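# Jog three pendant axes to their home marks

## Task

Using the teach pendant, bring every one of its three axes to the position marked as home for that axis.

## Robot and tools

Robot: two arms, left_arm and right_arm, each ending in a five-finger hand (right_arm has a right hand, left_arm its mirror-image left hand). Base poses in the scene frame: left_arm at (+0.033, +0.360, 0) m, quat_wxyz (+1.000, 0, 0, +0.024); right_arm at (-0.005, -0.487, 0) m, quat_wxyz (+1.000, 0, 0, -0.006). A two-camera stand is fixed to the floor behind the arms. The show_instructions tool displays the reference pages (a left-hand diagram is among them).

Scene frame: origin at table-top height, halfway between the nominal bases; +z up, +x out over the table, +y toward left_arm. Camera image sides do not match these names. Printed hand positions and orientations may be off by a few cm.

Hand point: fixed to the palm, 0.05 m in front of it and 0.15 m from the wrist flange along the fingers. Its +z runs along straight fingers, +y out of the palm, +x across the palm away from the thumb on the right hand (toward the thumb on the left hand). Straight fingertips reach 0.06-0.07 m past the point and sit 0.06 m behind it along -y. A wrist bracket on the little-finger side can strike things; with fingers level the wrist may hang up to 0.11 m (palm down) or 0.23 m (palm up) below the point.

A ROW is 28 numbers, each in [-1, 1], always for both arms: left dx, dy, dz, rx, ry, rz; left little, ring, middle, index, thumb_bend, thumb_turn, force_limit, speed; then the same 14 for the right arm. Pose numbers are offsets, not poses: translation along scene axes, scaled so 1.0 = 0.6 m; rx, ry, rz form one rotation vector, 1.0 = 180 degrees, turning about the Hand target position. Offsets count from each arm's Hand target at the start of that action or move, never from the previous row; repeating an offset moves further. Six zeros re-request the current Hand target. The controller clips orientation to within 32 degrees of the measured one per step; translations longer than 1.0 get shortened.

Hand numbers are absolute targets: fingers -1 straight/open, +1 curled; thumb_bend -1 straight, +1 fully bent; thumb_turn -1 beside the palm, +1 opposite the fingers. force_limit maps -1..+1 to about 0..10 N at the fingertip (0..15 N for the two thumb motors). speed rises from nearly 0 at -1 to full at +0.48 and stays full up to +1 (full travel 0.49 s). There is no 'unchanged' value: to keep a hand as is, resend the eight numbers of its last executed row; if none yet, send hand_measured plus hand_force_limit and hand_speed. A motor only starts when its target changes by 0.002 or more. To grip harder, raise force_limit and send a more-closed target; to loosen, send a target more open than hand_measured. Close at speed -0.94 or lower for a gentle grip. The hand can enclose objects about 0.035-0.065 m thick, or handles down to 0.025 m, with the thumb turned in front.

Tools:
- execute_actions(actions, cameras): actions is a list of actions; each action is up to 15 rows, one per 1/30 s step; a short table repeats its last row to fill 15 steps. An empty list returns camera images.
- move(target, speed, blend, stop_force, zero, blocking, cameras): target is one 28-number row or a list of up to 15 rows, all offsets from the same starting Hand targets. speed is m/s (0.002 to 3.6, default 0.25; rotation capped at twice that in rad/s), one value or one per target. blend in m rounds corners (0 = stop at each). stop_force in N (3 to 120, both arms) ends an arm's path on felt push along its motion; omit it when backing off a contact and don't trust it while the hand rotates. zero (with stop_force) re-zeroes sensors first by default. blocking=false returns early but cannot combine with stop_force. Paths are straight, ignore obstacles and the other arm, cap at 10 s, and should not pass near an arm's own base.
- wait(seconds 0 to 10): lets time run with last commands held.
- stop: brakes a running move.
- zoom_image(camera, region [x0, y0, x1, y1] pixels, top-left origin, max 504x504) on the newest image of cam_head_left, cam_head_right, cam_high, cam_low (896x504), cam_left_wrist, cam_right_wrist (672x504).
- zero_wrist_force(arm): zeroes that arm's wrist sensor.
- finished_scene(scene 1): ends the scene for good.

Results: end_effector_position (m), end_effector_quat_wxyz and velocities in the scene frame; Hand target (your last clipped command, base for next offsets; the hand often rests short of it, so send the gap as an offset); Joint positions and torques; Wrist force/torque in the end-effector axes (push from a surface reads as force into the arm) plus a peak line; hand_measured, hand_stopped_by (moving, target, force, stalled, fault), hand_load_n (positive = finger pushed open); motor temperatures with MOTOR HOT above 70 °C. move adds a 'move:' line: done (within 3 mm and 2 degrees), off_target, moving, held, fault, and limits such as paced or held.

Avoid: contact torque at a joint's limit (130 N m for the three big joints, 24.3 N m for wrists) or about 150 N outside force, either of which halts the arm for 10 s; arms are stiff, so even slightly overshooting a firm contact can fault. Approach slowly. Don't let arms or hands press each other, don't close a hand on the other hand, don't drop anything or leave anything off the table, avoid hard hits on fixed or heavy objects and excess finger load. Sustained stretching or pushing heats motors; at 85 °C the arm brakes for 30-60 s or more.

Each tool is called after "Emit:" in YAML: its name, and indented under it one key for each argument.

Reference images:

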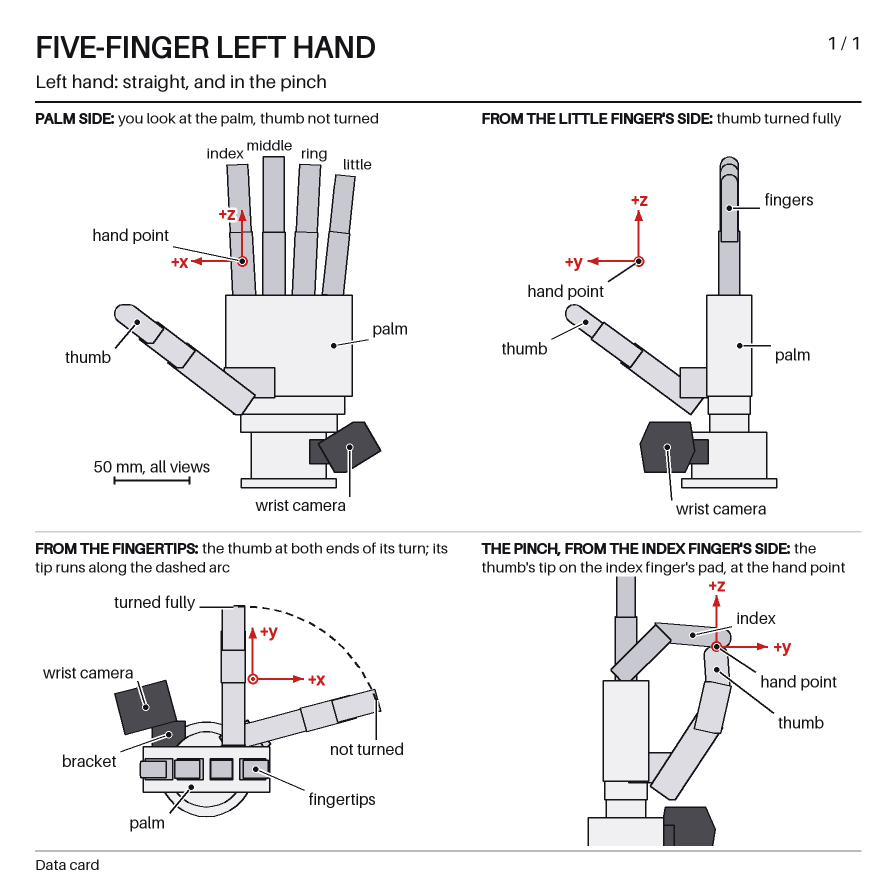

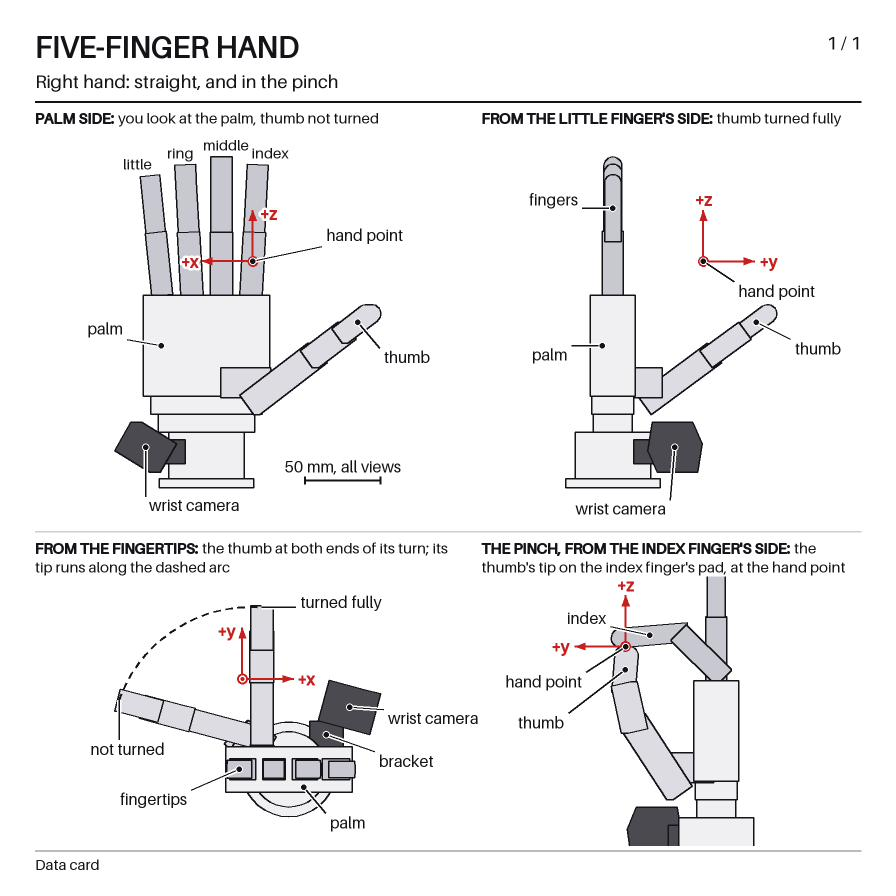

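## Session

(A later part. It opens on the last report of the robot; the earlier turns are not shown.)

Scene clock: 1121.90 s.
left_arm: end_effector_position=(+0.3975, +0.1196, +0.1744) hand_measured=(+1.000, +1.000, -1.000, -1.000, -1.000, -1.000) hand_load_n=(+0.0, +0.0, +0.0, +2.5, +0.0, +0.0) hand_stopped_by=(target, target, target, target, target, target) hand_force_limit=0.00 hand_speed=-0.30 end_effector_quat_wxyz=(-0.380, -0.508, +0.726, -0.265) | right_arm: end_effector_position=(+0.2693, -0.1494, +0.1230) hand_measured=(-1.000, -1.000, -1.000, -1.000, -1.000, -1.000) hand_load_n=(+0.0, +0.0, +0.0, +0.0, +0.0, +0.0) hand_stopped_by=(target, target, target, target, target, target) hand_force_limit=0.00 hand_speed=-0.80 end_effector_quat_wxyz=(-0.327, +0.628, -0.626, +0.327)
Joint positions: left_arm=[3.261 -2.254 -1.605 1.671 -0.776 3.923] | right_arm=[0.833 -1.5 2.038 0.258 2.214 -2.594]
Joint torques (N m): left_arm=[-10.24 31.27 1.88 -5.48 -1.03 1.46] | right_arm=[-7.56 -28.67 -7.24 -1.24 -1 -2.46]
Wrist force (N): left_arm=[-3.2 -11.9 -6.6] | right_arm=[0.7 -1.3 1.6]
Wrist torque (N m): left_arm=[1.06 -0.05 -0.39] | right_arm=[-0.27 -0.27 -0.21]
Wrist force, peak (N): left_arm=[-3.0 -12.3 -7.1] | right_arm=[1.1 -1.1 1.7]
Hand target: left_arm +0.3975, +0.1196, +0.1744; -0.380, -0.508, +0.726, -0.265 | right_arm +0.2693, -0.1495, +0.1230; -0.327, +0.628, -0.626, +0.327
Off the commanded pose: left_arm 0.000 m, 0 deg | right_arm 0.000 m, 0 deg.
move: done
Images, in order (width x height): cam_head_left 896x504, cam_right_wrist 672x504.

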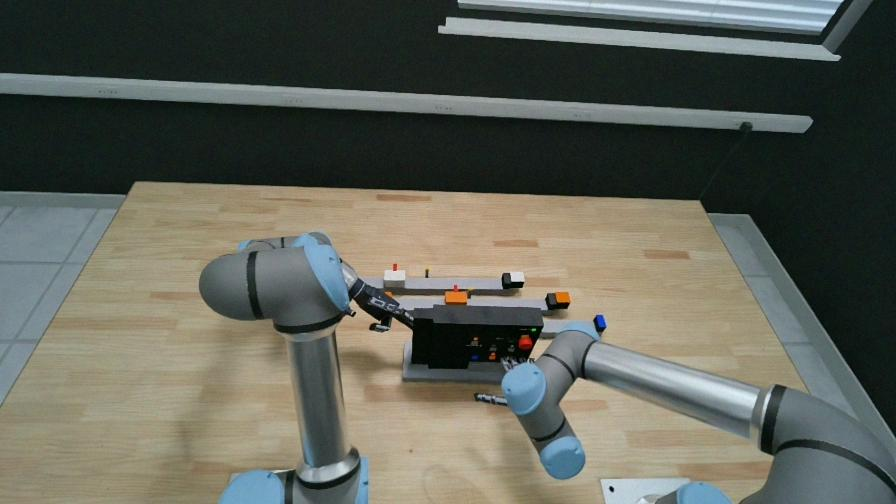

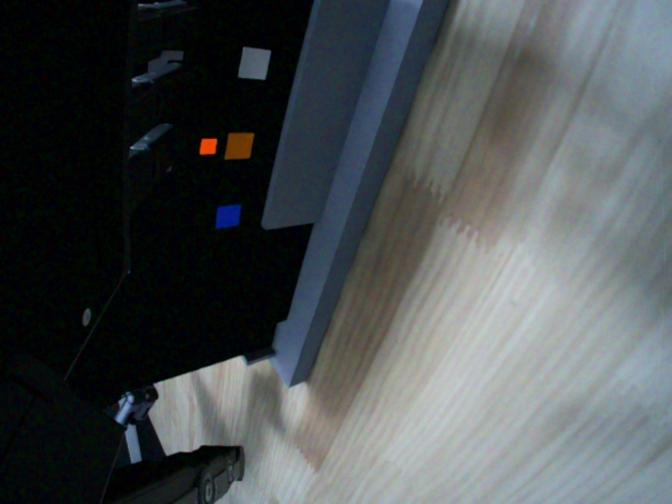

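Emit:
move:
  target: [0,0,0,0,0,0,1,1,-1,-1,-1,-1,0,-0.3,0.005,-0.003,0,0,0,0,-1,-1,-1,-1,-1,-1,0,-0.8]
  cameras: []
  speed: 0.06

Emit:
move:
  target: [0,0,0,0,0,0,1,1,-1,-1,-1,-1,0,-0.3,0.05,0,0,0,0,0,-1,-1,-1,-1,-1,-1,0,-0.8]
  cameras: []
  speed: 0.012
  stop_force: 4

Emit:
wait:
  seconds: 5.0
  cameras: []

Emit:
move:
  target: [0,0,0,0,0,0,1,1,-1,-1,-1,-1,0,-0.3,-0.03,0,0,0,0,0,-1,-1,-1,-1,-1,-1,0,-0.8]
  cameras: ["cam_high","cam_low","cam_right_wrist"]
  speed: 0.1

Emit:
zoom_image:
  camera: "cam_high"
  region: [395, 210, 445, 248]

Emit:
zoom_image:
  camera: "cam_low"
  region: [460, 290, 530, 345]

Scene clock: 1134.83 s.
left_arm: end_effector_position=(+0.3975, +0.1196, +0.1744) hand_measured=(+1.000, +1.000, -1.000, -1.000, -1.000, -1.000) hand_load_n=(+0.0, +0.0, +0.0, +2.5, +0.0, +0.0) hand_stopped_by=(target, target, target, target, target, target) hand_force_limit=0.00 hand_speed=-0.30 end_effector_quat_wxyz=(-0.380, -0.508, +0.726, -0.265) | right_arm: end_effector_position=(+0.2723, -0.1512, +0.1230) hand_measured=(-1.000, -1.000, -1.000, -1.000, -1.000, -1.000) hand_load_n=(+0.0, +0.0, +0.0, +0.0, +0.0, +0.0) hand_stopped_by=(target, target, target, target, target, target) hand_force_limit=0.00 hand_speed=-0.80 end_effector_quat_wxyz=(-0.327, +0.628, -0.626, +0.327)
Joint positions: left_arm=[3.261 -2.254 -1.605 1.671 -0.776 3.923] | right_arm=[0.822 -1.503 2.041 0.253 2.206 -2.604]
Joint torques (N m): left_arm=[-8.82 30.75 1.71 -5.49 -0.66 1.41] | right_arm=[-7.57 -28.9 -7.55 -1.18 -1.11 -2.31]
Wrist force (N): left_arm=[-3.5 -11.8 -6.4] | right_arm=[0.6 -1.0 1.6]
Wrist torque (N m): left_arm=[1.07 -0.01 -0.40] | right_arm=[-0.23 -0.25 -0.22]
Wrist force, peak (N): left_arm=[-3.0 -12.2 -7.2] | right_arm=[0.7 -1.3 1.9]
Hand target: left_arm +0.3975, +0.1196, +0.1744; -0.380, -0.508, +0.726, -0.265 | right_arm +0.2723, -0.1513, +0.1230; -0.327, +0.628, -0.626, +0.327
Off the commanded pose: left_arm 0.000 m, 0 deg | right_arm 0.000 m, 0 deg.
move: done
No camera images: "cameras" was empty.

Scene clock: 1137.07 s.
left_arm: end_effector_position=(+0.3975, +0.1196, +0.1744) hand_measured=(+1.000, +1.000, -1.000, -1.000, -1.000, -1.000) hand_load_n=(+0.0, +0.0, +0.0, +2.5, -0.5, -0.5) hand_stopped_by=(target, target, target, target, target, target) hand_force_limit=0.00 hand_speed=-0.30 end_effector_quat_wxyz=(-0.380, -0.508, +0.726, -0.265) | right_arm: end_effector_position=(+0.2861, -0.1513, +0.1230) hand_measured=(-1.000, -1.000, -1.000, -1.000, -1.000, -1.000) hand_load_n=(+0.0, -0.5, -1.5, +0.0, +0.0, +0.0) hand_stopped_by=(target, target, target, target, target, target) hand_force_limit=0.00 hand_speed=-0.80 end_effector_quat_wxyz=(-0.327, +0.628, -0.626, +0.327)
Joint positions: left_arm=[3.261 -2.254 -1.605 1.671 -0.776 3.923] | right_arm=[0.789 -1.496 2.029 0.241 2.182 -2.633]
Joint torques (N m): left_arm=[-10.16 31.17 1.43 -5.33 -0.81 1.4] | right_arm=[7.56 -28.79 -8.57 2.04 2.57 2.55]
Wrist force (N): left_arm=[-4.8 -12.8 -6.4] | right_arm=[1.0 0.4 -1.7]
Wrist torque (N m): left_arm=[1.06 -0.09 -0.48] | right_arm=[-0.09 -0.14 -0.24]
Wrist force, peak (N): left_arm=[-4.5 -12.9 -7.0] | right_arm=[0.7 0.5 -3.5]
Hand target: left_arm +0.3975, +0.1196, +0.1744; -0.380, -0.508, +0.726, -0.265 | right_arm +0.2861, -0.1513, +0.1230; -0.327, +0.628, -0.626, +0.327 (not the last commanded pose)
Off the commanded pose: left_arm 0.000 m, 0 deg | right_arm 0.016 m, 0 deg.
move: contact (right_arm)
No camera images: "cameras" was empty.

Scene clock: 1142.07 s.
left_arm: end_effector_position=(+0.3975, +0.1196, +0.1744) hand_measured=(+1.000, +1.000, -1.000, -1.000, -1.000, -1.000) hand_load_n=(+0.0, +0.0, +0.0, +2.5, -0.5, +0.0) hand_stopped_by=(target, target, target, target, target, target) hand_force_limit=0.00 hand_speed=-0.30 end_effector_quat_wxyz=(-0.380, -0.508, +0.726, -0.265) | right_arm: end_effector_position=(+0.2861, -0.1513, +0.1230) hand_measured=(-1.000, -1.000, -1.000, -1.000, -1.000, -1.000) hand_load_n=(+0.0, +0.0, -2.0, +0.0, +0.0, -0.5) hand_stopped_by=(target, target, target, target, target, target) hand_force_limit=0.00 hand_speed=-0.80 end_effector_quat_wxyz=(-0.327, +0.628, -0.626, +0.327)
Joint positions: left_arm=[3.261 -2.254 -1.605 1.671 -0.776 3.923] | right_arm=[0.789 -1.496 2.029 0.241 2.182 -2.633]
Joint torques (N m): left_arm=[-8.88 30.54 2.32 -5.18 -0.52 1.48] | right_arm=[7.38 -28.36 -8.09 2.05 2.47 2.6]
Wrist force (N): left_arm=[-4.6 -12.6 -6.7] | right_arm=[1.0 -0.1 -1.8]
Wrist torque (N m): left_arm=[1.10 -0.09 -0.50] | right_arm=[-0.11 -0.14 -0.24]
Wrist force, peak (N): left_arm=[-4.4 -13.1 -6.9] | right_arm=[1.3 1.1 -1.9]
Hand target: left_arm +0.3975, +0.1196, +0.1744; -0.380, -0.508, +0.726, -0.265 | right_arm +0.2861, -0.1513, +0.1230; -0.327, +0.628, -0.626, +0.327 (not the last commanded pose)
Off the commanded pose: left_arm 0.000 m, 0 deg | right_arm 0.016 m, 0 deg.
wait: 5.00 s; at rest by 0.17 s
No camera images: "cameras" was empty.

Scene clock: 1142.97 s.
left_arm: end_effector_position=(+0.3975, +0.1196, +0.1744) hand_measured=(+1.000, +1.000, -1.000, -1.000, -1.000, -1.000) hand_load_n=(+0.0, +0.0, +0.0, +2.5, +0.0, +0.0) hand_stopped_by=(target, target, target, target, target, target) hand_force_limit=0.00 hand_speed=-0.30 end_effector_quat_wxyz=(-0.380, -0.508, +0.726, -0.265) | right_arm: end_effector_position=(+0.2682, -0.1513, +0.1230) hand_measured=(-1.000, -1.000, -1.000, -1.000, -1.000, -1.000) hand_load_n=(+0.0, +0.0, +0.0, +0.0, +0.0, +0.0) hand_stopped_by=(target, target, target, target, target, target) hand_force_limit=0.00 hand_speed=-0.80 end_effector_quat_wxyz=(-0.327, +0.628, -0.626, +0.327)
Joint positions: left_arm=[3.261 -2.254 -1.605 1.671 -0.776 3.923] | right_arm=[0.832 -1.505 2.044 0.257 2.213 -2.595]
Joint torques (N m): left_arm=[-9.98 29.64 1.49 -5.27 -0.64 1.34] | right_arm=[8.48 -28.61 -7 2.78 2.73 2.4]
Wrist force (N): left_arm=[-3.5 -11.6 -6.3] | right_arm=[0.7 -1.2 1.8]
Wrist torque (N m): left_arm=[1.09 -0.04 -0.40] | right_arm=[-0.27 -0.28 -0.32]
Wrist force, peak (N): left_arm=[-4.5 -12.9 -6.7] | right_arm=[1.2 0.9 -1.8]
Hand target: left_arm +0.3975, +0.1196, +0.1744; -0.380, -0.508, +0.726, -0.265 | right_arm +0.2681, -0.1513, +0.1230; -0.327, +0.628, -0.626, +0.327
Off the commanded pose: left_arm 0.000 m, 0 deg | right_arm 0.000 m, 0 deg.
move: done
Images, in order (width x height): cam_high 896x504, cam_low 896x504, cam_right_wrist 672x504.

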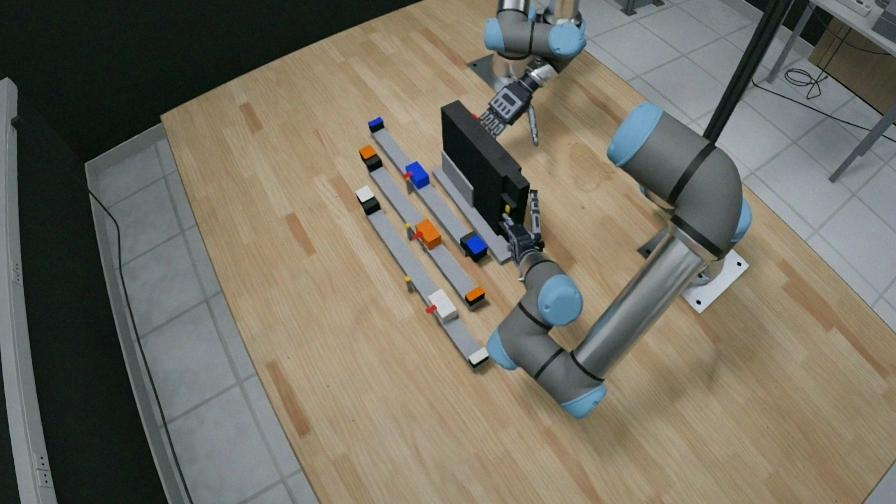

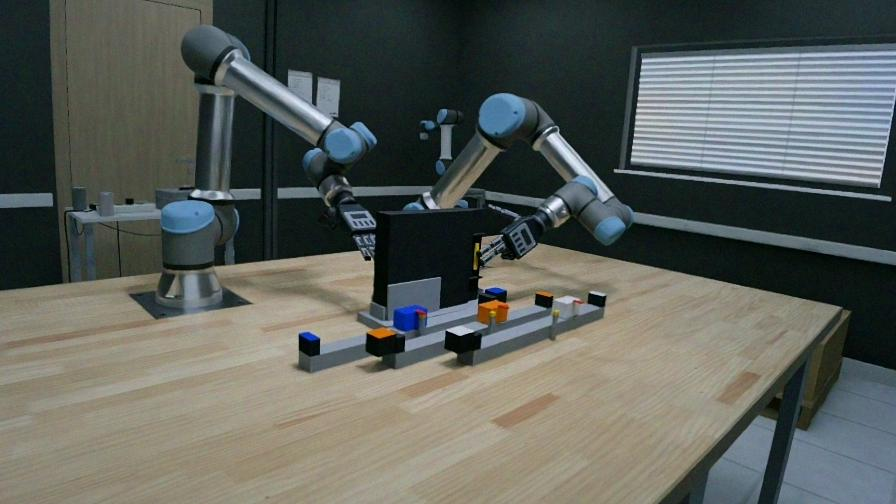

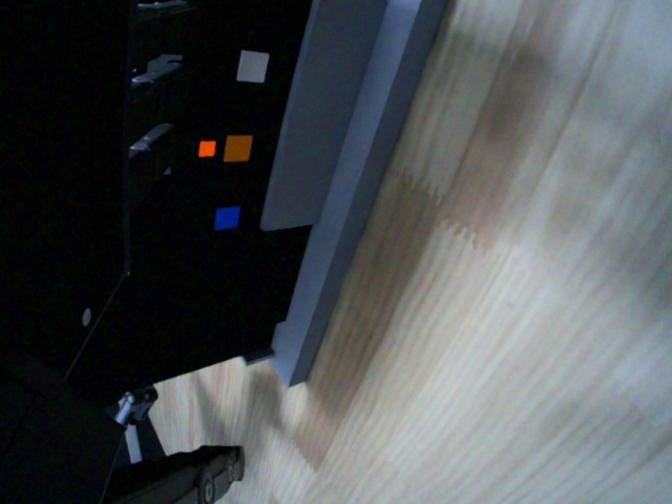

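Scaled by 10.080 from the camera's 896x504 image, which has a finer 1280x720 frame.

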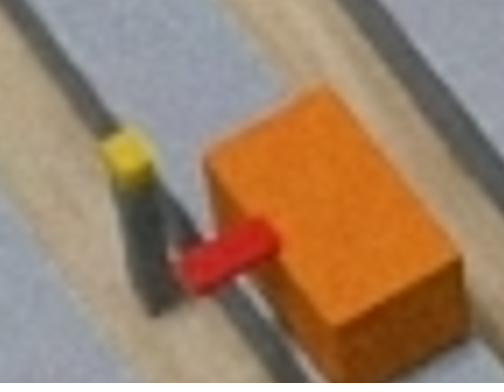

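Scaled by 7.200 from the camera's 896x504 image, which has a finer 1280x720 frame.

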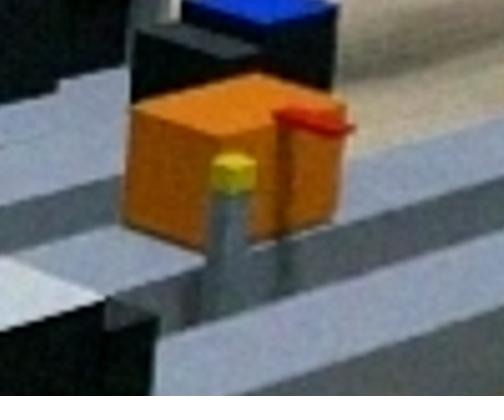

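Emit:
move:
  target: [0,0,0,0,0,0,1,1,-1,-1,-1,-1,0,-0.3,0.05,0,0,0,0,0,-1,-1,-1,-1,-1,-1,0,-0.8]
  cameras: []
  speed: 0.012
  stop_force: 4

Emit:
move:
  target: [0,0,0,0,0,0,1,1,-1,-1,-1,-1,0,-0.3,0.0025,0,0,0,0,0,-1,-1,-1,-1,-1,-1,0,-0.8]
  cameras: ["cam_high"]
  speed: 0.02

Emit:
zoom_image:
  camera: "cam_high"
  region: [395, 210, 445, 248]

Emit:
wait:
  seconds: 2.5
  cameras: ["cam_high","cam_right_wrist"]

Emit:
move:
  target: [0,0,0,0,0,0,1,1,-1,-1,-1,-1,0,-0.3,-0.0325,0,0,0,0,0,-1,-1,-1,-1,-1,-1,0,-0.8]
  cameras: ["cam_high","cam_low"]
  speed: 0.1

Emit:
zoom_image:
  camera: "cam_high"
  region: [395, 210, 445, 248]

Emit:
zoom_image:
  camera: "cam_low"
  region: [460, 290, 530, 345]

Scene clock: 1157.90 s.
left_arm: end_effector_position=(+0.3975, +0.1196, +0.1744) hand_measured=(+1.000, +1.000, -1.000, -1.000, -1.000, -1.000) hand_load_n=(+0.0, +0.0, +0.0, +2.5, +0.0, +0.0) hand_stopped_by=(target, target, target, target, target, target) hand_force_limit=0.00 hand_speed=-0.30 end_effector_quat_wxyz=(-0.380, -0.508, +0.726, -0.265) | right_arm: end_effector_position=(+0.2861, -0.1513, +0.1230) hand_measured=(-1.000, -1.000, -1.000, -1.000, -1.000, -1.000) hand_load_n=(+0.0, +0.0, -2.0, +0.0, +0.0, +0.0) hand_stopped_by=(target, target, target, target, target, target) hand_force_limit=0.00 hand_speed=-0.80 end_effector_quat_wxyz=(-0.327, +0.628, -0.626, +0.327)
Joint positions: left_arm=[3.261 -2.254 -1.605 1.671 -0.776 3.923] | right_arm=[0.789 -1.496 2.029 0.241 2.182 -2.633]
Joint torques (N m): left_arm=[-9.72 30.76 3.1 -5.09 -0.4 1.04] | right_arm=[7.61 -28.13 -8.41 2 2.5 2.53]
Wrist force (N): left_arm=[-4.5 -12.9 -6.6] | right_arm=[1.0 0.2 -2.1]
Wrist torque (N m): left_arm=[1.07 -0.12 -0.48] | right_arm=[-0.06 -0.13 -0.24]
Wrist force, peak (N): left_arm=[-4.6 -13.1 -6.8] | right_arm=[0.7 0.3 -3.9]
Hand target: left_arm +0.3975, +0.1196, +0.1744; -0.380, -0.508, +0.726, -0.265 | right_arm +0.2861, -0.1513, +0.1230; -0.327, +0.628, -0.626, +0.327 (not the last commanded pose)
Off the commanded pose: left_arm 0.000 m, 0 deg | right_arm 0.012 m, 0 deg.
move: contact (right_arm)
No camera images: "cameras" was empty.

Scene clock: 1158.60 s.
left_arm: end_effector_position=(+0.3975, +0.1196, +0.1744) hand_measured=(+1.000, +1.000, -1.000, -1.000, -1.000, -1.000) hand_load_n=(+0.0, +0.0, +0.0, +2.5, +0.0, +0.0) hand_stopped_by=(target, target, target, target, target, target) hand_force_limit=0.00 hand_speed=-0.30 end_effector_quat_wxyz=(-0.380, -0.508, +0.726, -0.265) | right_arm: end_effector_position=(+0.2875, -0.1513, +0.1230) hand_measured=(-1.000, -1.000, -1.000, -1.000, -1.000, -1.000) hand_load_n=(+0.0, +0.0, -8.0, +0.0, +0.0, +0.0) hand_stopped_by=(target, target, target, target, target, target) hand_force_limit=0.00 hand_speed=-0.80 end_effector_quat_wxyz=(-0.327, +0.628, -0.626, +0.327)
Joint positions: left_arm=[3.261 -2.254 -1.605 1.671 -0.776 3.923] | right_arm=[0.785 -1.495 2.028 0.24 2.18 -2.636]
Joint torques (N m): left_arm=[-8.78 30.17 3.25 -5.23 -0.57 1.16] | right_arm=[-18.43 -4.57 -27.18 -4.64 0.15 -2.27]
Wrist force (N): left_arm=[-5.2 -12.9 -5.9] | right_arm=[1.0 7.0 -25.5]
Wrist torque (N m): left_arm=[1.08 -0.12 -0.49] | right_arm=[1.22 0.34 -0.02]
Wrist force, peak (N): left_arm=[-5.1 -13.2 -6.5] | right_arm=[1.0 7.0 -25.5]
Hand target: left_arm +0.3975, +0.1196, +0.1744; -0.380, -0.508, +0.726, -0.265 | right_arm +0.2876, -0.1513, +0.1230; -0.327, +0.628, -0.626, +0.327
Off the commanded pose: left_arm 0.000 m, 0 deg | right_arm 0.000 m, 0 deg.
move: done
Images, in order (width x height): cam_high 896x504.

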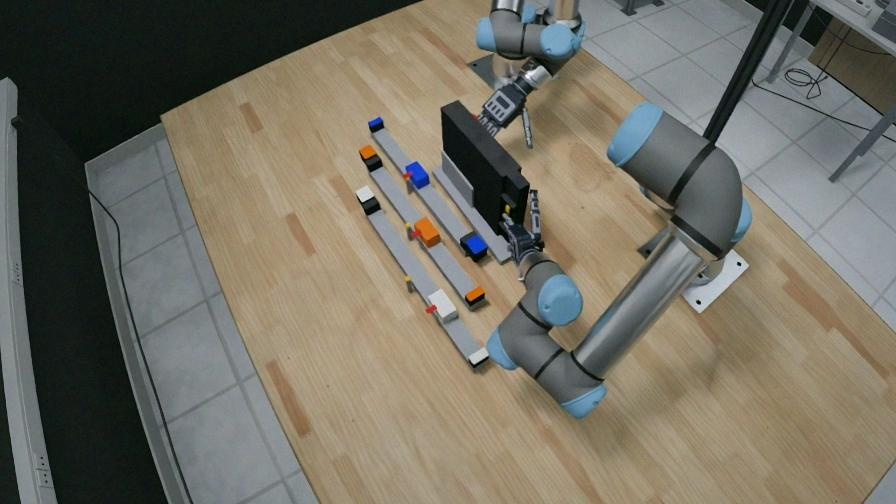

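Scaled by 10.080 from the camera's 896x504 image, which has a finer 1280x720 frame.

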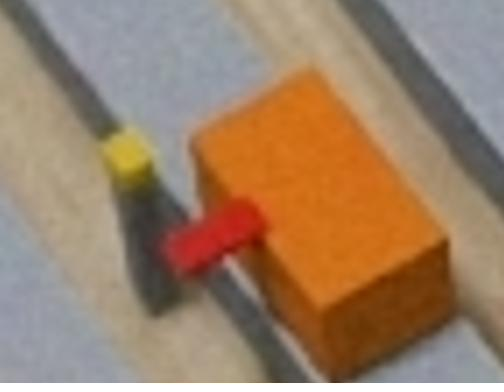

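Scene clock: 1161.10 s.
left_arm: end_effector_position=(+0.3975, +0.1196, +0.1744) hand_measured=(+1.000, +1.000, -1.000, -1.000, -1.000, -1.000) hand_load_n=(+0.0, +0.0, +0.0, +2.5, +0.0, +0.0) hand_stopped_by=(target, target, target, target, target, target) hand_force_limit=0.00 hand_speed=-0.30 end_effector_quat_wxyz=(-0.380, -0.508, +0.726, -0.265) | right_arm: end_effector_position=(+0.2876, -0.1513, +0.1230) hand_measured=(-1.000, -1.000, -1.000, -1.000, -1.000, -1.000) hand_load_n=(+0.0, +0.0, -9.5, +0.0, +0.0, +0.0) hand_stopped_by=(target, target, target, target, target, target) hand_force_limit=0.00 hand_speed=-0.80 end_effector_quat_wxyz=(-0.327, +0.628, -0.626, +0.327)
Joint positions: left_arm=[3.261 -2.254 -1.605 1.671 -0.776 3.923] | right_arm=[0.785 -1.495 2.028 0.239 2.18 -2.636]
Joint torques (N m): left_arm=[-8.49 31.77 2.52 -5.21 -0.18 1.32] | right_arm=[-17.66 -5.29 -27.09 -4.71 0.33 -2.31]
Wrist force (N): left_arm=[-4.9 -13.1 -6.1] | right_arm=[0.7 8.0 -25.6]
Wrist torque (N m): left_arm=[1.06 -0.14 -0.48] | right_arm=[1.20 0.33 -0.01]
Wrist force, peak (N): left_arm=[-4.7 -13.2 -6.8] | right_arm=[0.9 6.7 -27.4]
Hand target: left_arm +0.3975, +0.1196, +0.1744; -0.380, -0.508, +0.726, -0.265 | right_arm +0.2876, -0.1513, +0.1230; -0.327, +0.628, -0.626, +0.327
Off the commanded pose: left_arm 0.000 m, 0 deg | right_arm 0.000 m, 0 deg.
wait: 2.50 s; at rest by 0.17 s
Images, in order (width x height): cam_high 896x504, cam_right_wrist 672x504.

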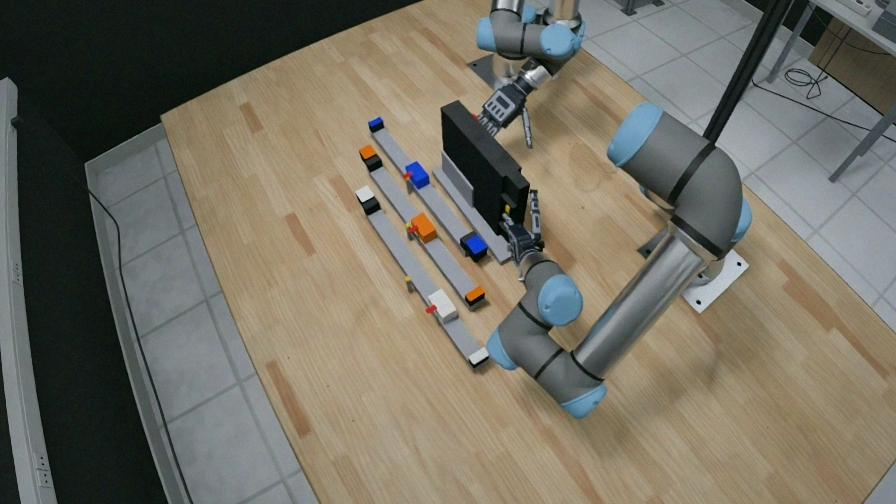

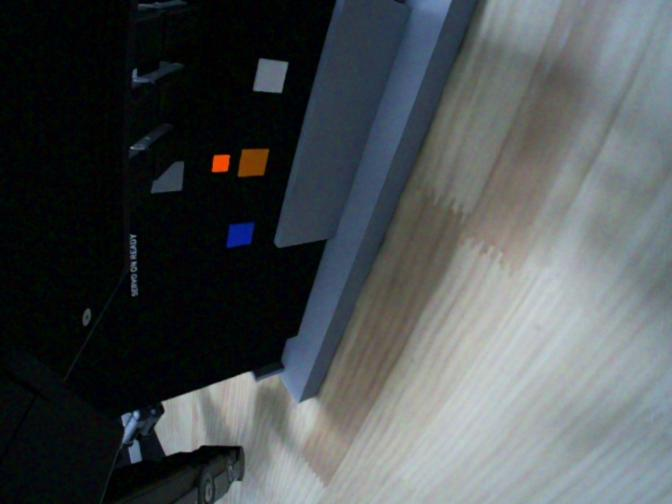

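Scene clock: 1162.00 s.
left_arm: end_effector_position=(+0.3975, +0.1196, +0.1744) hand_measured=(+1.000, +1.000, -1.000, -1.000, -1.000, -1.000) hand_load_n=(-0.5, +0.0, +0.0, +2.0, +0.0, -0.5) hand_stopped_by=(target, target, target, target, target, target) hand_force_limit=0.00 hand_speed=-0.30 end_effector_quat_wxyz=(-0.380, -0.508, +0.726, -0.265) | right_arm: end_effector_position=(+0.2682, -0.1513, +0.1230) hand_measured=(-1.000, -1.000, -1.000, -1.000, -1.000, -1.000) hand_load_n=(+0.0, +0.0, +0.0, +0.0, +0.0, +0.0) hand_stopped_by=(target, target, target, target, target, target) hand_force_limit=0.00 hand_speed=-0.80 end_effector_quat_wxyz=(-0.327, +0.628, -0.626, +0.327)
Joint positions: left_arm=[3.261 -2.254 -1.605 1.671 -0.776 3.923] | right_arm=[0.832 -1.505 2.044 0.257 2.213 -2.595]
Joint torques (N m): left_arm=[-9.99 32.88 2.99 -4.94 -0.47 1.25] | right_arm=[8.64 -28.75 -8.31 2.65 2.7 2.43]
Wrist force (N): left_arm=[-3.2 -11.9 -7.0] | right_arm=[0.6 -1.4 1.6]
Wrist torque (N m): left_arm=[1.08 -0.01 -0.41] | right_arm=[-0.28 -0.26 -0.32]
Wrist force, peak (N): left_arm=[-4.4 -13.2 -6.8] | right_arm=[0.8 8.0 -25.6]
Hand target: left_arm +0.3975, +0.1196, +0.1744; -0.380, -0.508, +0.726, -0.265 | right_arm +0.2681, -0.1513, +0.1230; -0.327, +0.628, -0.626, +0.327
Off the commanded pose: left_arm 0.000 m, 0 deg | right_arm 0.000 m, 0 deg.
move: done
Images, in order (width x height): cam_high 896x504, cam_low 896x504.

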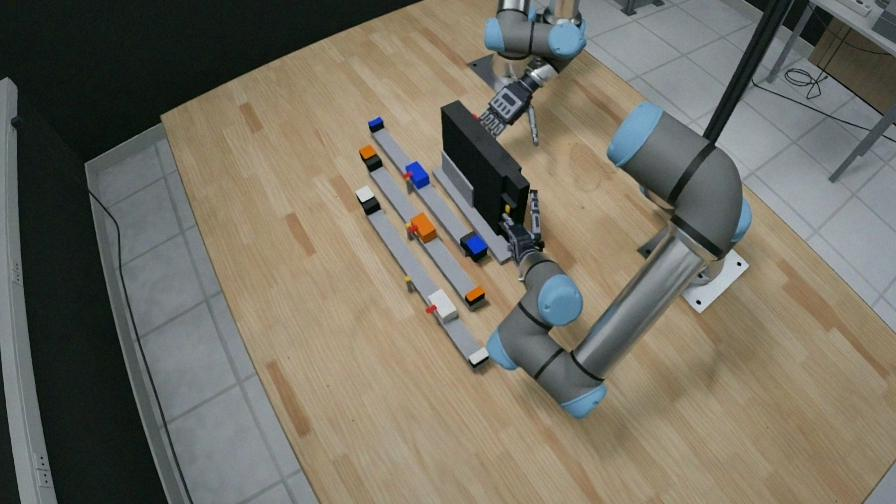

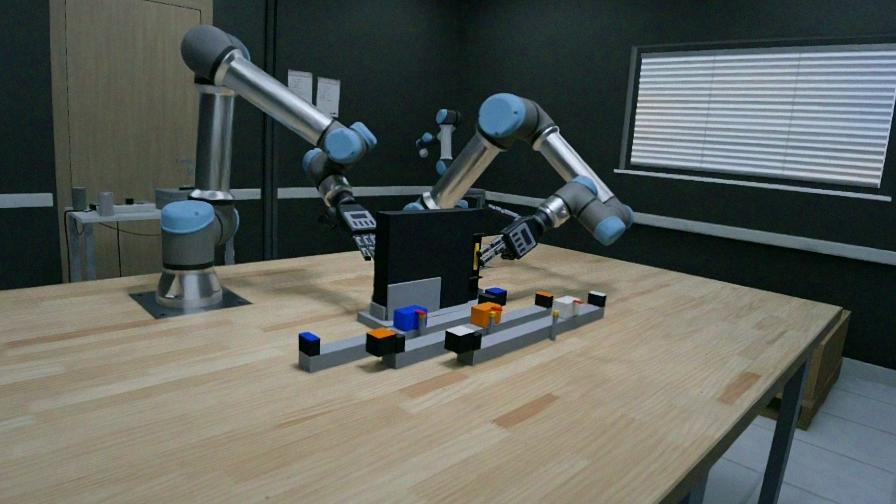

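Scaled by 10.080 from the camera's 896x504 image, which has a finer 1280x720 frame.

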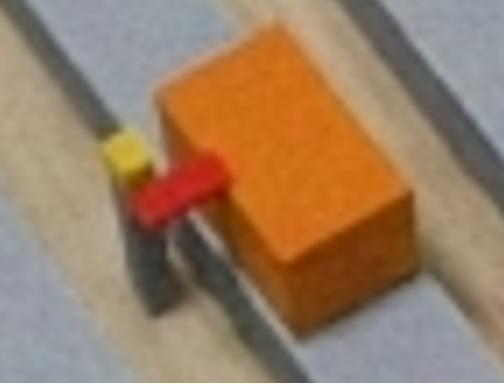

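Scaled by 7.200 from the camera's 896x504 image, which has a finer 1280x720 frame.

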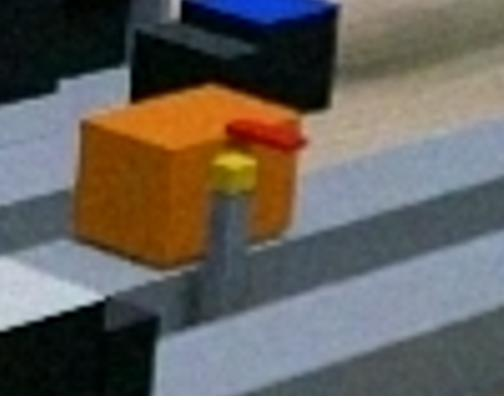

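Emit:
move:
  target: [0,0,0,0,0,0,1,1,-1,-1,-1,-1,0,-0.3,0.05,0,0,0,0,0,-1,-1,-1,-1,-1,-1,0,-0.8]
  cameras: []
  speed: 0.012
  stop_force: 4

Emit:
move:
  target: [0,0,0,0,0,0,1,1,-1,-1,-1,-1,0,-0.3,0.001,0,0,0,0,0,-1,-1,-1,-1,-1,-1,0,-0.8]
  cameras: ["cam_high"]
  speed: 0.02

Emit:
zoom_image:
  camera: "cam_high"
  region: [395, 210, 445, 248]

Emit:
wait:
  seconds: 2.0
  cameras: ["cam_high"]

Emit:
move:
  target: [0,0,0,0,0,0,1,1,-1,-1,-1,-1,0,-0.3,-0.031,0,0,0,0,0,-1,-1,-1,-1,-1,-1,0,-0.8]
  cameras: ["cam_high","cam_low"]
  speed: 0.1

Emit:
zoom_image:
  camera: "cam_high"
  region: [395, 210, 445, 248]

Emit:
zoom_image:
  camera: "cam_low"
  region: [460, 290, 530, 345]

Scene clock: 1176.30 s.
left_arm: end_effector_position=(+0.3975, +0.1196, +0.1744) hand_measured=(+1.000, +1.000, -1.000, -1.000, -1.000, -1.000) hand_load_n=(+0.0, +0.0, +0.0, +2.5, +0.0, +0.0) hand_stopped_by=(target, target, target, target, target, target) hand_force_limit=0.00 hand_speed=-0.30 end_effector_quat_wxyz=(-0.380, -0.508, +0.726, -0.265) | right_arm: end_effector_position=(+0.2861, -0.1513, +0.1230) hand_measured=(-1.000, -1.000, -1.000, -1.000, -1.000, -1.000) hand_load_n=(+0.0, +0.0, -2.0, +0.0, -0.5, +0.0) hand_stopped_by=(target, target, target, target, target, target) hand_force_limit=0.00 hand_speed=-0.80 end_effector_quat_wxyz=(-0.327, +0.628, -0.626, +0.327)
Joint positions: left_arm=[3.261 -2.254 -1.605 1.671 -0.776 3.923] | right_arm=[0.789 -1.496 2.029 0.241 2.182 -2.633]
Joint torques (N m): left_arm=[-10.08 31.95 3.54 -4.9 0.03 1.3] | right_arm=[7.25 -28.86 -8.97 1.95 2.52 2.47]
Wrist force (N): left_arm=[-4.8 -12.8 -6.2] | right_arm=[1.1 0.7 -1.6]
Wrist torque (N m): left_arm=[1.05 -0.10 -0.48] | right_arm=[-0.06 -0.15 -0.23]
Wrist force, peak (N): left_arm=[-4.5 -13.0 -6.8] | right_arm=[0.5 0.6 -3.7]
Hand target: left_arm +0.3975, +0.1196, +0.1744; -0.380, -0.508, +0.726, -0.265 | right_arm +0.2861, -0.1513, +0.1230; -0.327, +0.628, -0.626, +0.327 (not the last commanded pose)
Off the commanded pose: left_arm 0.000 m, 0 deg | right_arm 0.012 m, 0 deg.
move: contact (right_arm)
No camera images: "cameras" was empty.

Scene clock: 1177.00 s.
left_arm: end_effector_position=(+0.3975, +0.1196, +0.1744) hand_measured=(+1.000, +1.000, -1.000, -1.000, -1.000, -1.000) hand_load_n=(+0.0, +0.5, +0.0, +2.5, +0.0, +0.0) hand_stopped_by=(target, target, target, target, target, target) hand_force_limit=0.00 hand_speed=-0.30 end_effector_quat_wxyz=(-0.380, -0.508, +0.726, -0.265) | right_arm: end_effector_position=(+0.2866, -0.1513, +0.1230) hand_measured=(-1.000, -1.000, -1.000, -1.000, -1.000, -1.000) hand_load_n=(+0.0, +0.0, -2.0, +0.0, +0.0, +0.0) hand_stopped_by=(target, target, target, target, target, target) hand_force_limit=0.00 hand_speed=-0.80 end_effector_quat_wxyz=(-0.327, +0.628, -0.626, +0.327)
Joint positions: left_arm=[3.261 -2.254 -1.605 1.671 -0.776 3.923] | right_arm=[0.787 -1.496 2.029 0.24 2.182 -2.634]
Joint torques (N m): left_arm=[-9.25 30.92 2.63 -4.89 0.06 1.5] | right_arm=[-11.46 -9.11 -24.3 -2.16 -0.79 -2.3]
Wrist force (N): left_arm=[-4.5 -12.9 -7.0] | right_arm=[0.8 0.4 -5.3]
Wrist torque (N m): left_arm=[1.09 -0.12 -0.48] | right_arm=[0.08 -0.12 -0.16]
Wrist force, peak (N): left_arm=[-4.3 -13.0 -7.0] | right_arm=[0.8 0.4 -5.3]
Hand target: left_arm +0.3975, +0.1196, +0.1744; -0.380, -0.508, +0.726, -0.265 | right_arm +0.2867, -0.1513, +0.1230; -0.327, +0.628, -0.626, +0.327
Off the commanded pose: left_arm 0.000 m, 0 deg | right_arm 0.000 m, 0 deg.
move: done
Images, in order (width x height): cam_high 896x504.

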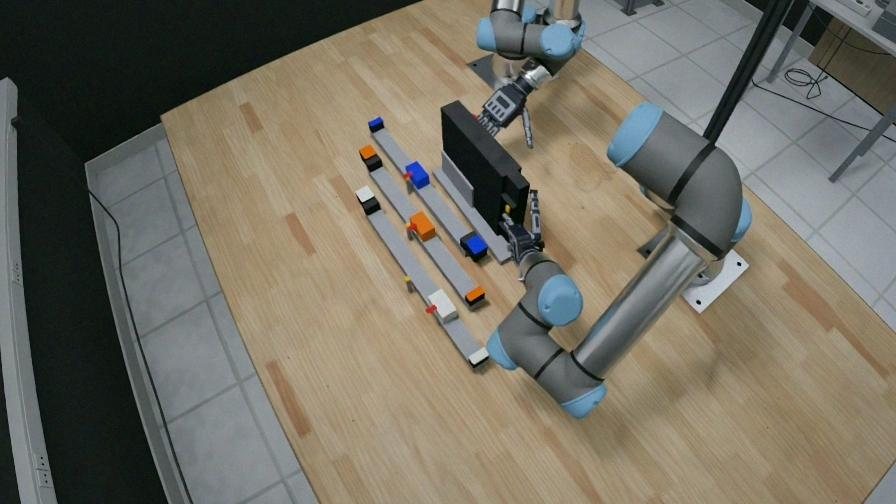

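Scaled by 10.080 from the camera's 896x504 image, which has a finer 1280x720 frame.

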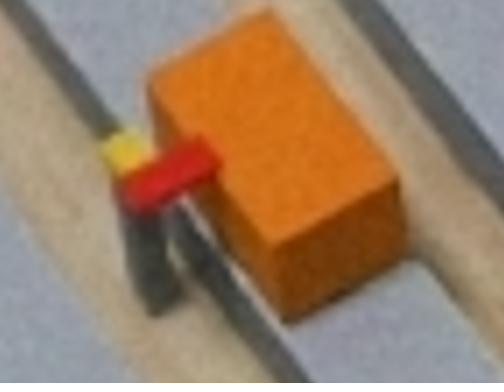

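Scene clock: 1179.00 s.
left_arm: end_effector_position=(+0.3975, +0.1196, +0.1744) hand_measured=(+1.000, +1.000, -1.000, -1.000, -1.000, -1.000) hand_load_n=(+0.0, +0.0, +0.0, +2.5, +0.0, +0.0) hand_stopped_by=(target, target, target, target, target, target) hand_force_limit=0.00 hand_speed=-0.30 end_effector_quat_wxyz=(-0.380, -0.508, +0.726, -0.265) | right_arm: end_effector_position=(+0.2867, -0.1513, +0.1230) hand_measured=(-1.000, -1.000, -1.000, -1.000, -1.000, -1.000) hand_load_n=(-0.5, +0.0, -2.5, +0.0, +0.0, +0.0) hand_stopped_by=(target, target, target, target, target, target) hand_force_limit=0.00 hand_speed=-0.80 end_effector_quat_wxyz=(-0.327, +0.628, -0.626, +0.327)
Joint positions: left_arm=[3.261 -2.254 -1.605 1.671 -0.776 3.923] | right_arm=[0.787 -1.495 2.029 0.24 2.181 -2.634]
Joint torques (N m): left_arm=[-9.43 32.31 2.26 -5.22 -0.19 1.36] | right_arm=[-11.48 -9.11 -24.08 -2.29 -0.72 -2.31]
Wrist force (N): left_arm=[-4.4 -12.9 -6.7] | right_arm=[0.8 0.6 -6.6]
Wrist torque (N m): left_arm=[1.07 -0.11 -0.48] | right_arm=[0.18 -0.09 -0.16]
Wrist force, peak (N): left_arm=[-4.6 -13.1 -6.7] | right_arm=[0.5 0.8 -6.7]
Hand target: left_arm +0.3975, +0.1196, +0.1744; -0.380, -0.508, +0.726, -0.265 | right_arm +0.2867, -0.1513, +0.1230; -0.327, +0.628, -0.626, +0.327
Off the commanded pose: left_arm 0.000 m, 0 deg | right_arm 0.000 m, 0 deg.
wait: 2.00 s; at rest by 0.17 s
Images, in order (width x height): cam_high 896x504.

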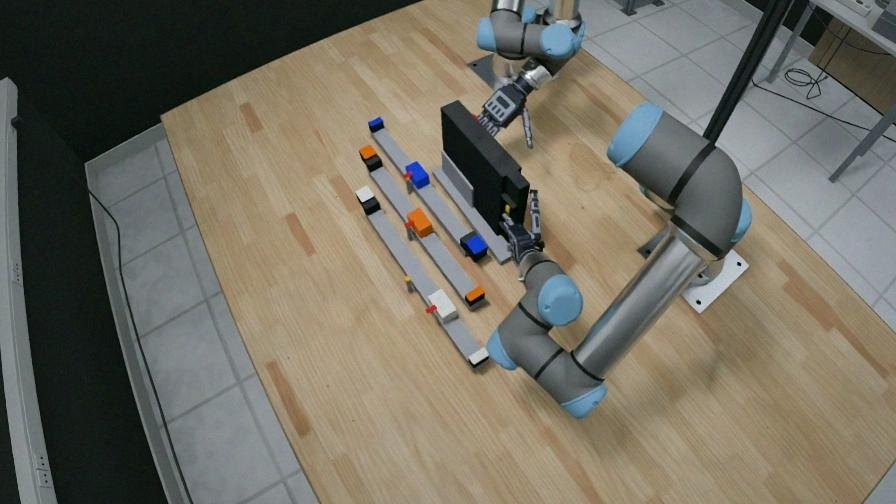

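Scene clock: 1179.90 s.
left_arm: end_effector_position=(+0.3975, +0.1196, +0.1744) hand_measured=(+1.000, +1.000, -1.000, -1.000, -1.000, -1.000) hand_load_n=(+0.0, +0.0, +0.0, +2.5, -0.5, +0.0) hand_stopped_by=(target, target, target, target, target, target) hand_force_limit=0.00 hand_speed=-0.30 end_effector_quat_wxyz=(-0.380, -0.508, +0.726, -0.265) | right_arm: end_effector_position=(+0.2682, -0.1513, +0.1230) hand_measured=(-1.000, -1.000, -1.000, -1.000, -1.000, -1.000) hand_load_n=(+0.0, +0.0, -0.5, +0.0, +0.0, -0.5) hand_stopped_by=(target, target, target, target, target, target) hand_force_limit=0.00 hand_speed=-0.80 end_effector_quat_wxyz=(-0.327, +0.628, -0.626, +0.327)
Joint positions: left_arm=[3.261 -2.254 -1.605 1.671 -0.776 3.923] | right_arm=[0.832 -1.505 2.044 0.257 2.213 -2.595]
Joint torques (N m): left_arm=[-8.83 32.68 4.17 -4.84 -0.19 1.29] | right_arm=[9.45 -28.17 -8.01 2.78 2.15 2.55]
Wrist force (N): left_arm=[-3.7 -11.7 -6.3] | right_arm=[0.4 -1.1 1.8]
Wrist torque (N m): left_arm=[1.07 0.01 -0.41] | right_arm=[-0.26 -0.23 -0.33]
Wrist force, peak (N): left_arm=[-4.4 -12.9 -6.7] | right_arm=[0.7 1.5 -6.4]
Hand target: left_arm +0.3975, +0.1196, +0.1744; -0.380, -0.508, +0.726, -0.265 | right_arm +0.2681, -0.1513, +0.1230; -0.327, +0.628, -0.626, +0.327
Off the commanded pose: left_arm 0.000 m, 0 deg | right_arm 0.000 m, 0 deg.
move: done
Images, in order (width x height): cam_high 896x504, cam_low 896x504.

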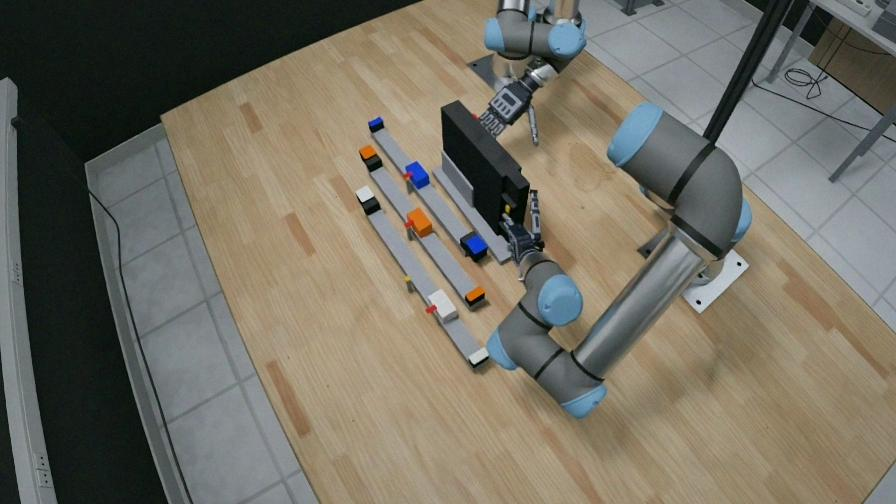

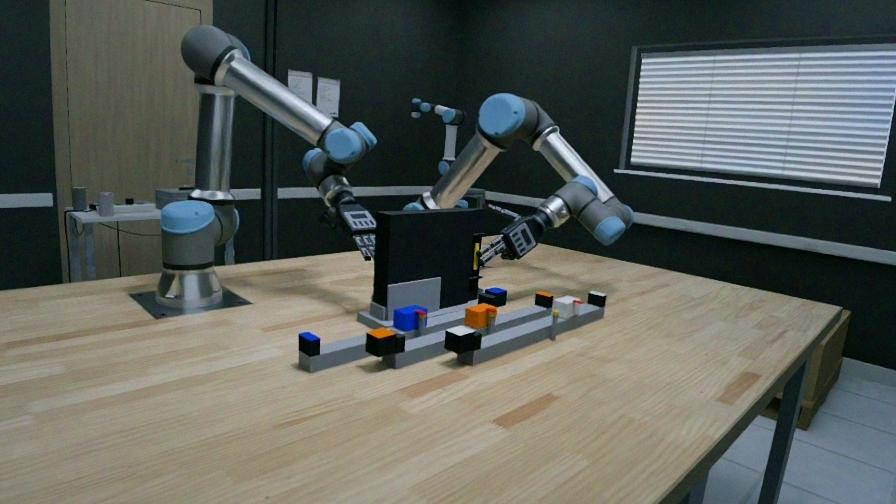

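Scaled by 10.080 from the camera's 896x504 image, which has a finer 1280x720 frame.

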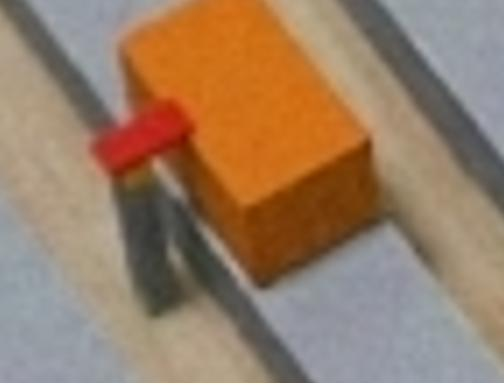

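Scaled by 7.200 from the camera's 896x504 image, which has a finer 1280x720 frame.

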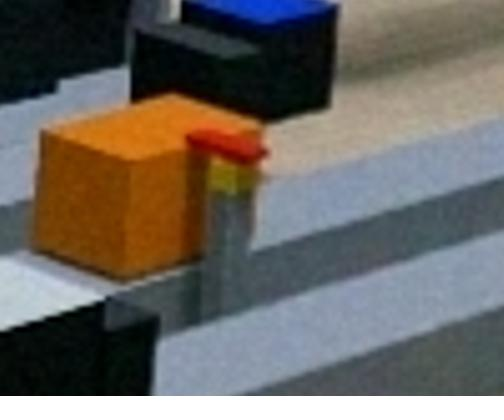

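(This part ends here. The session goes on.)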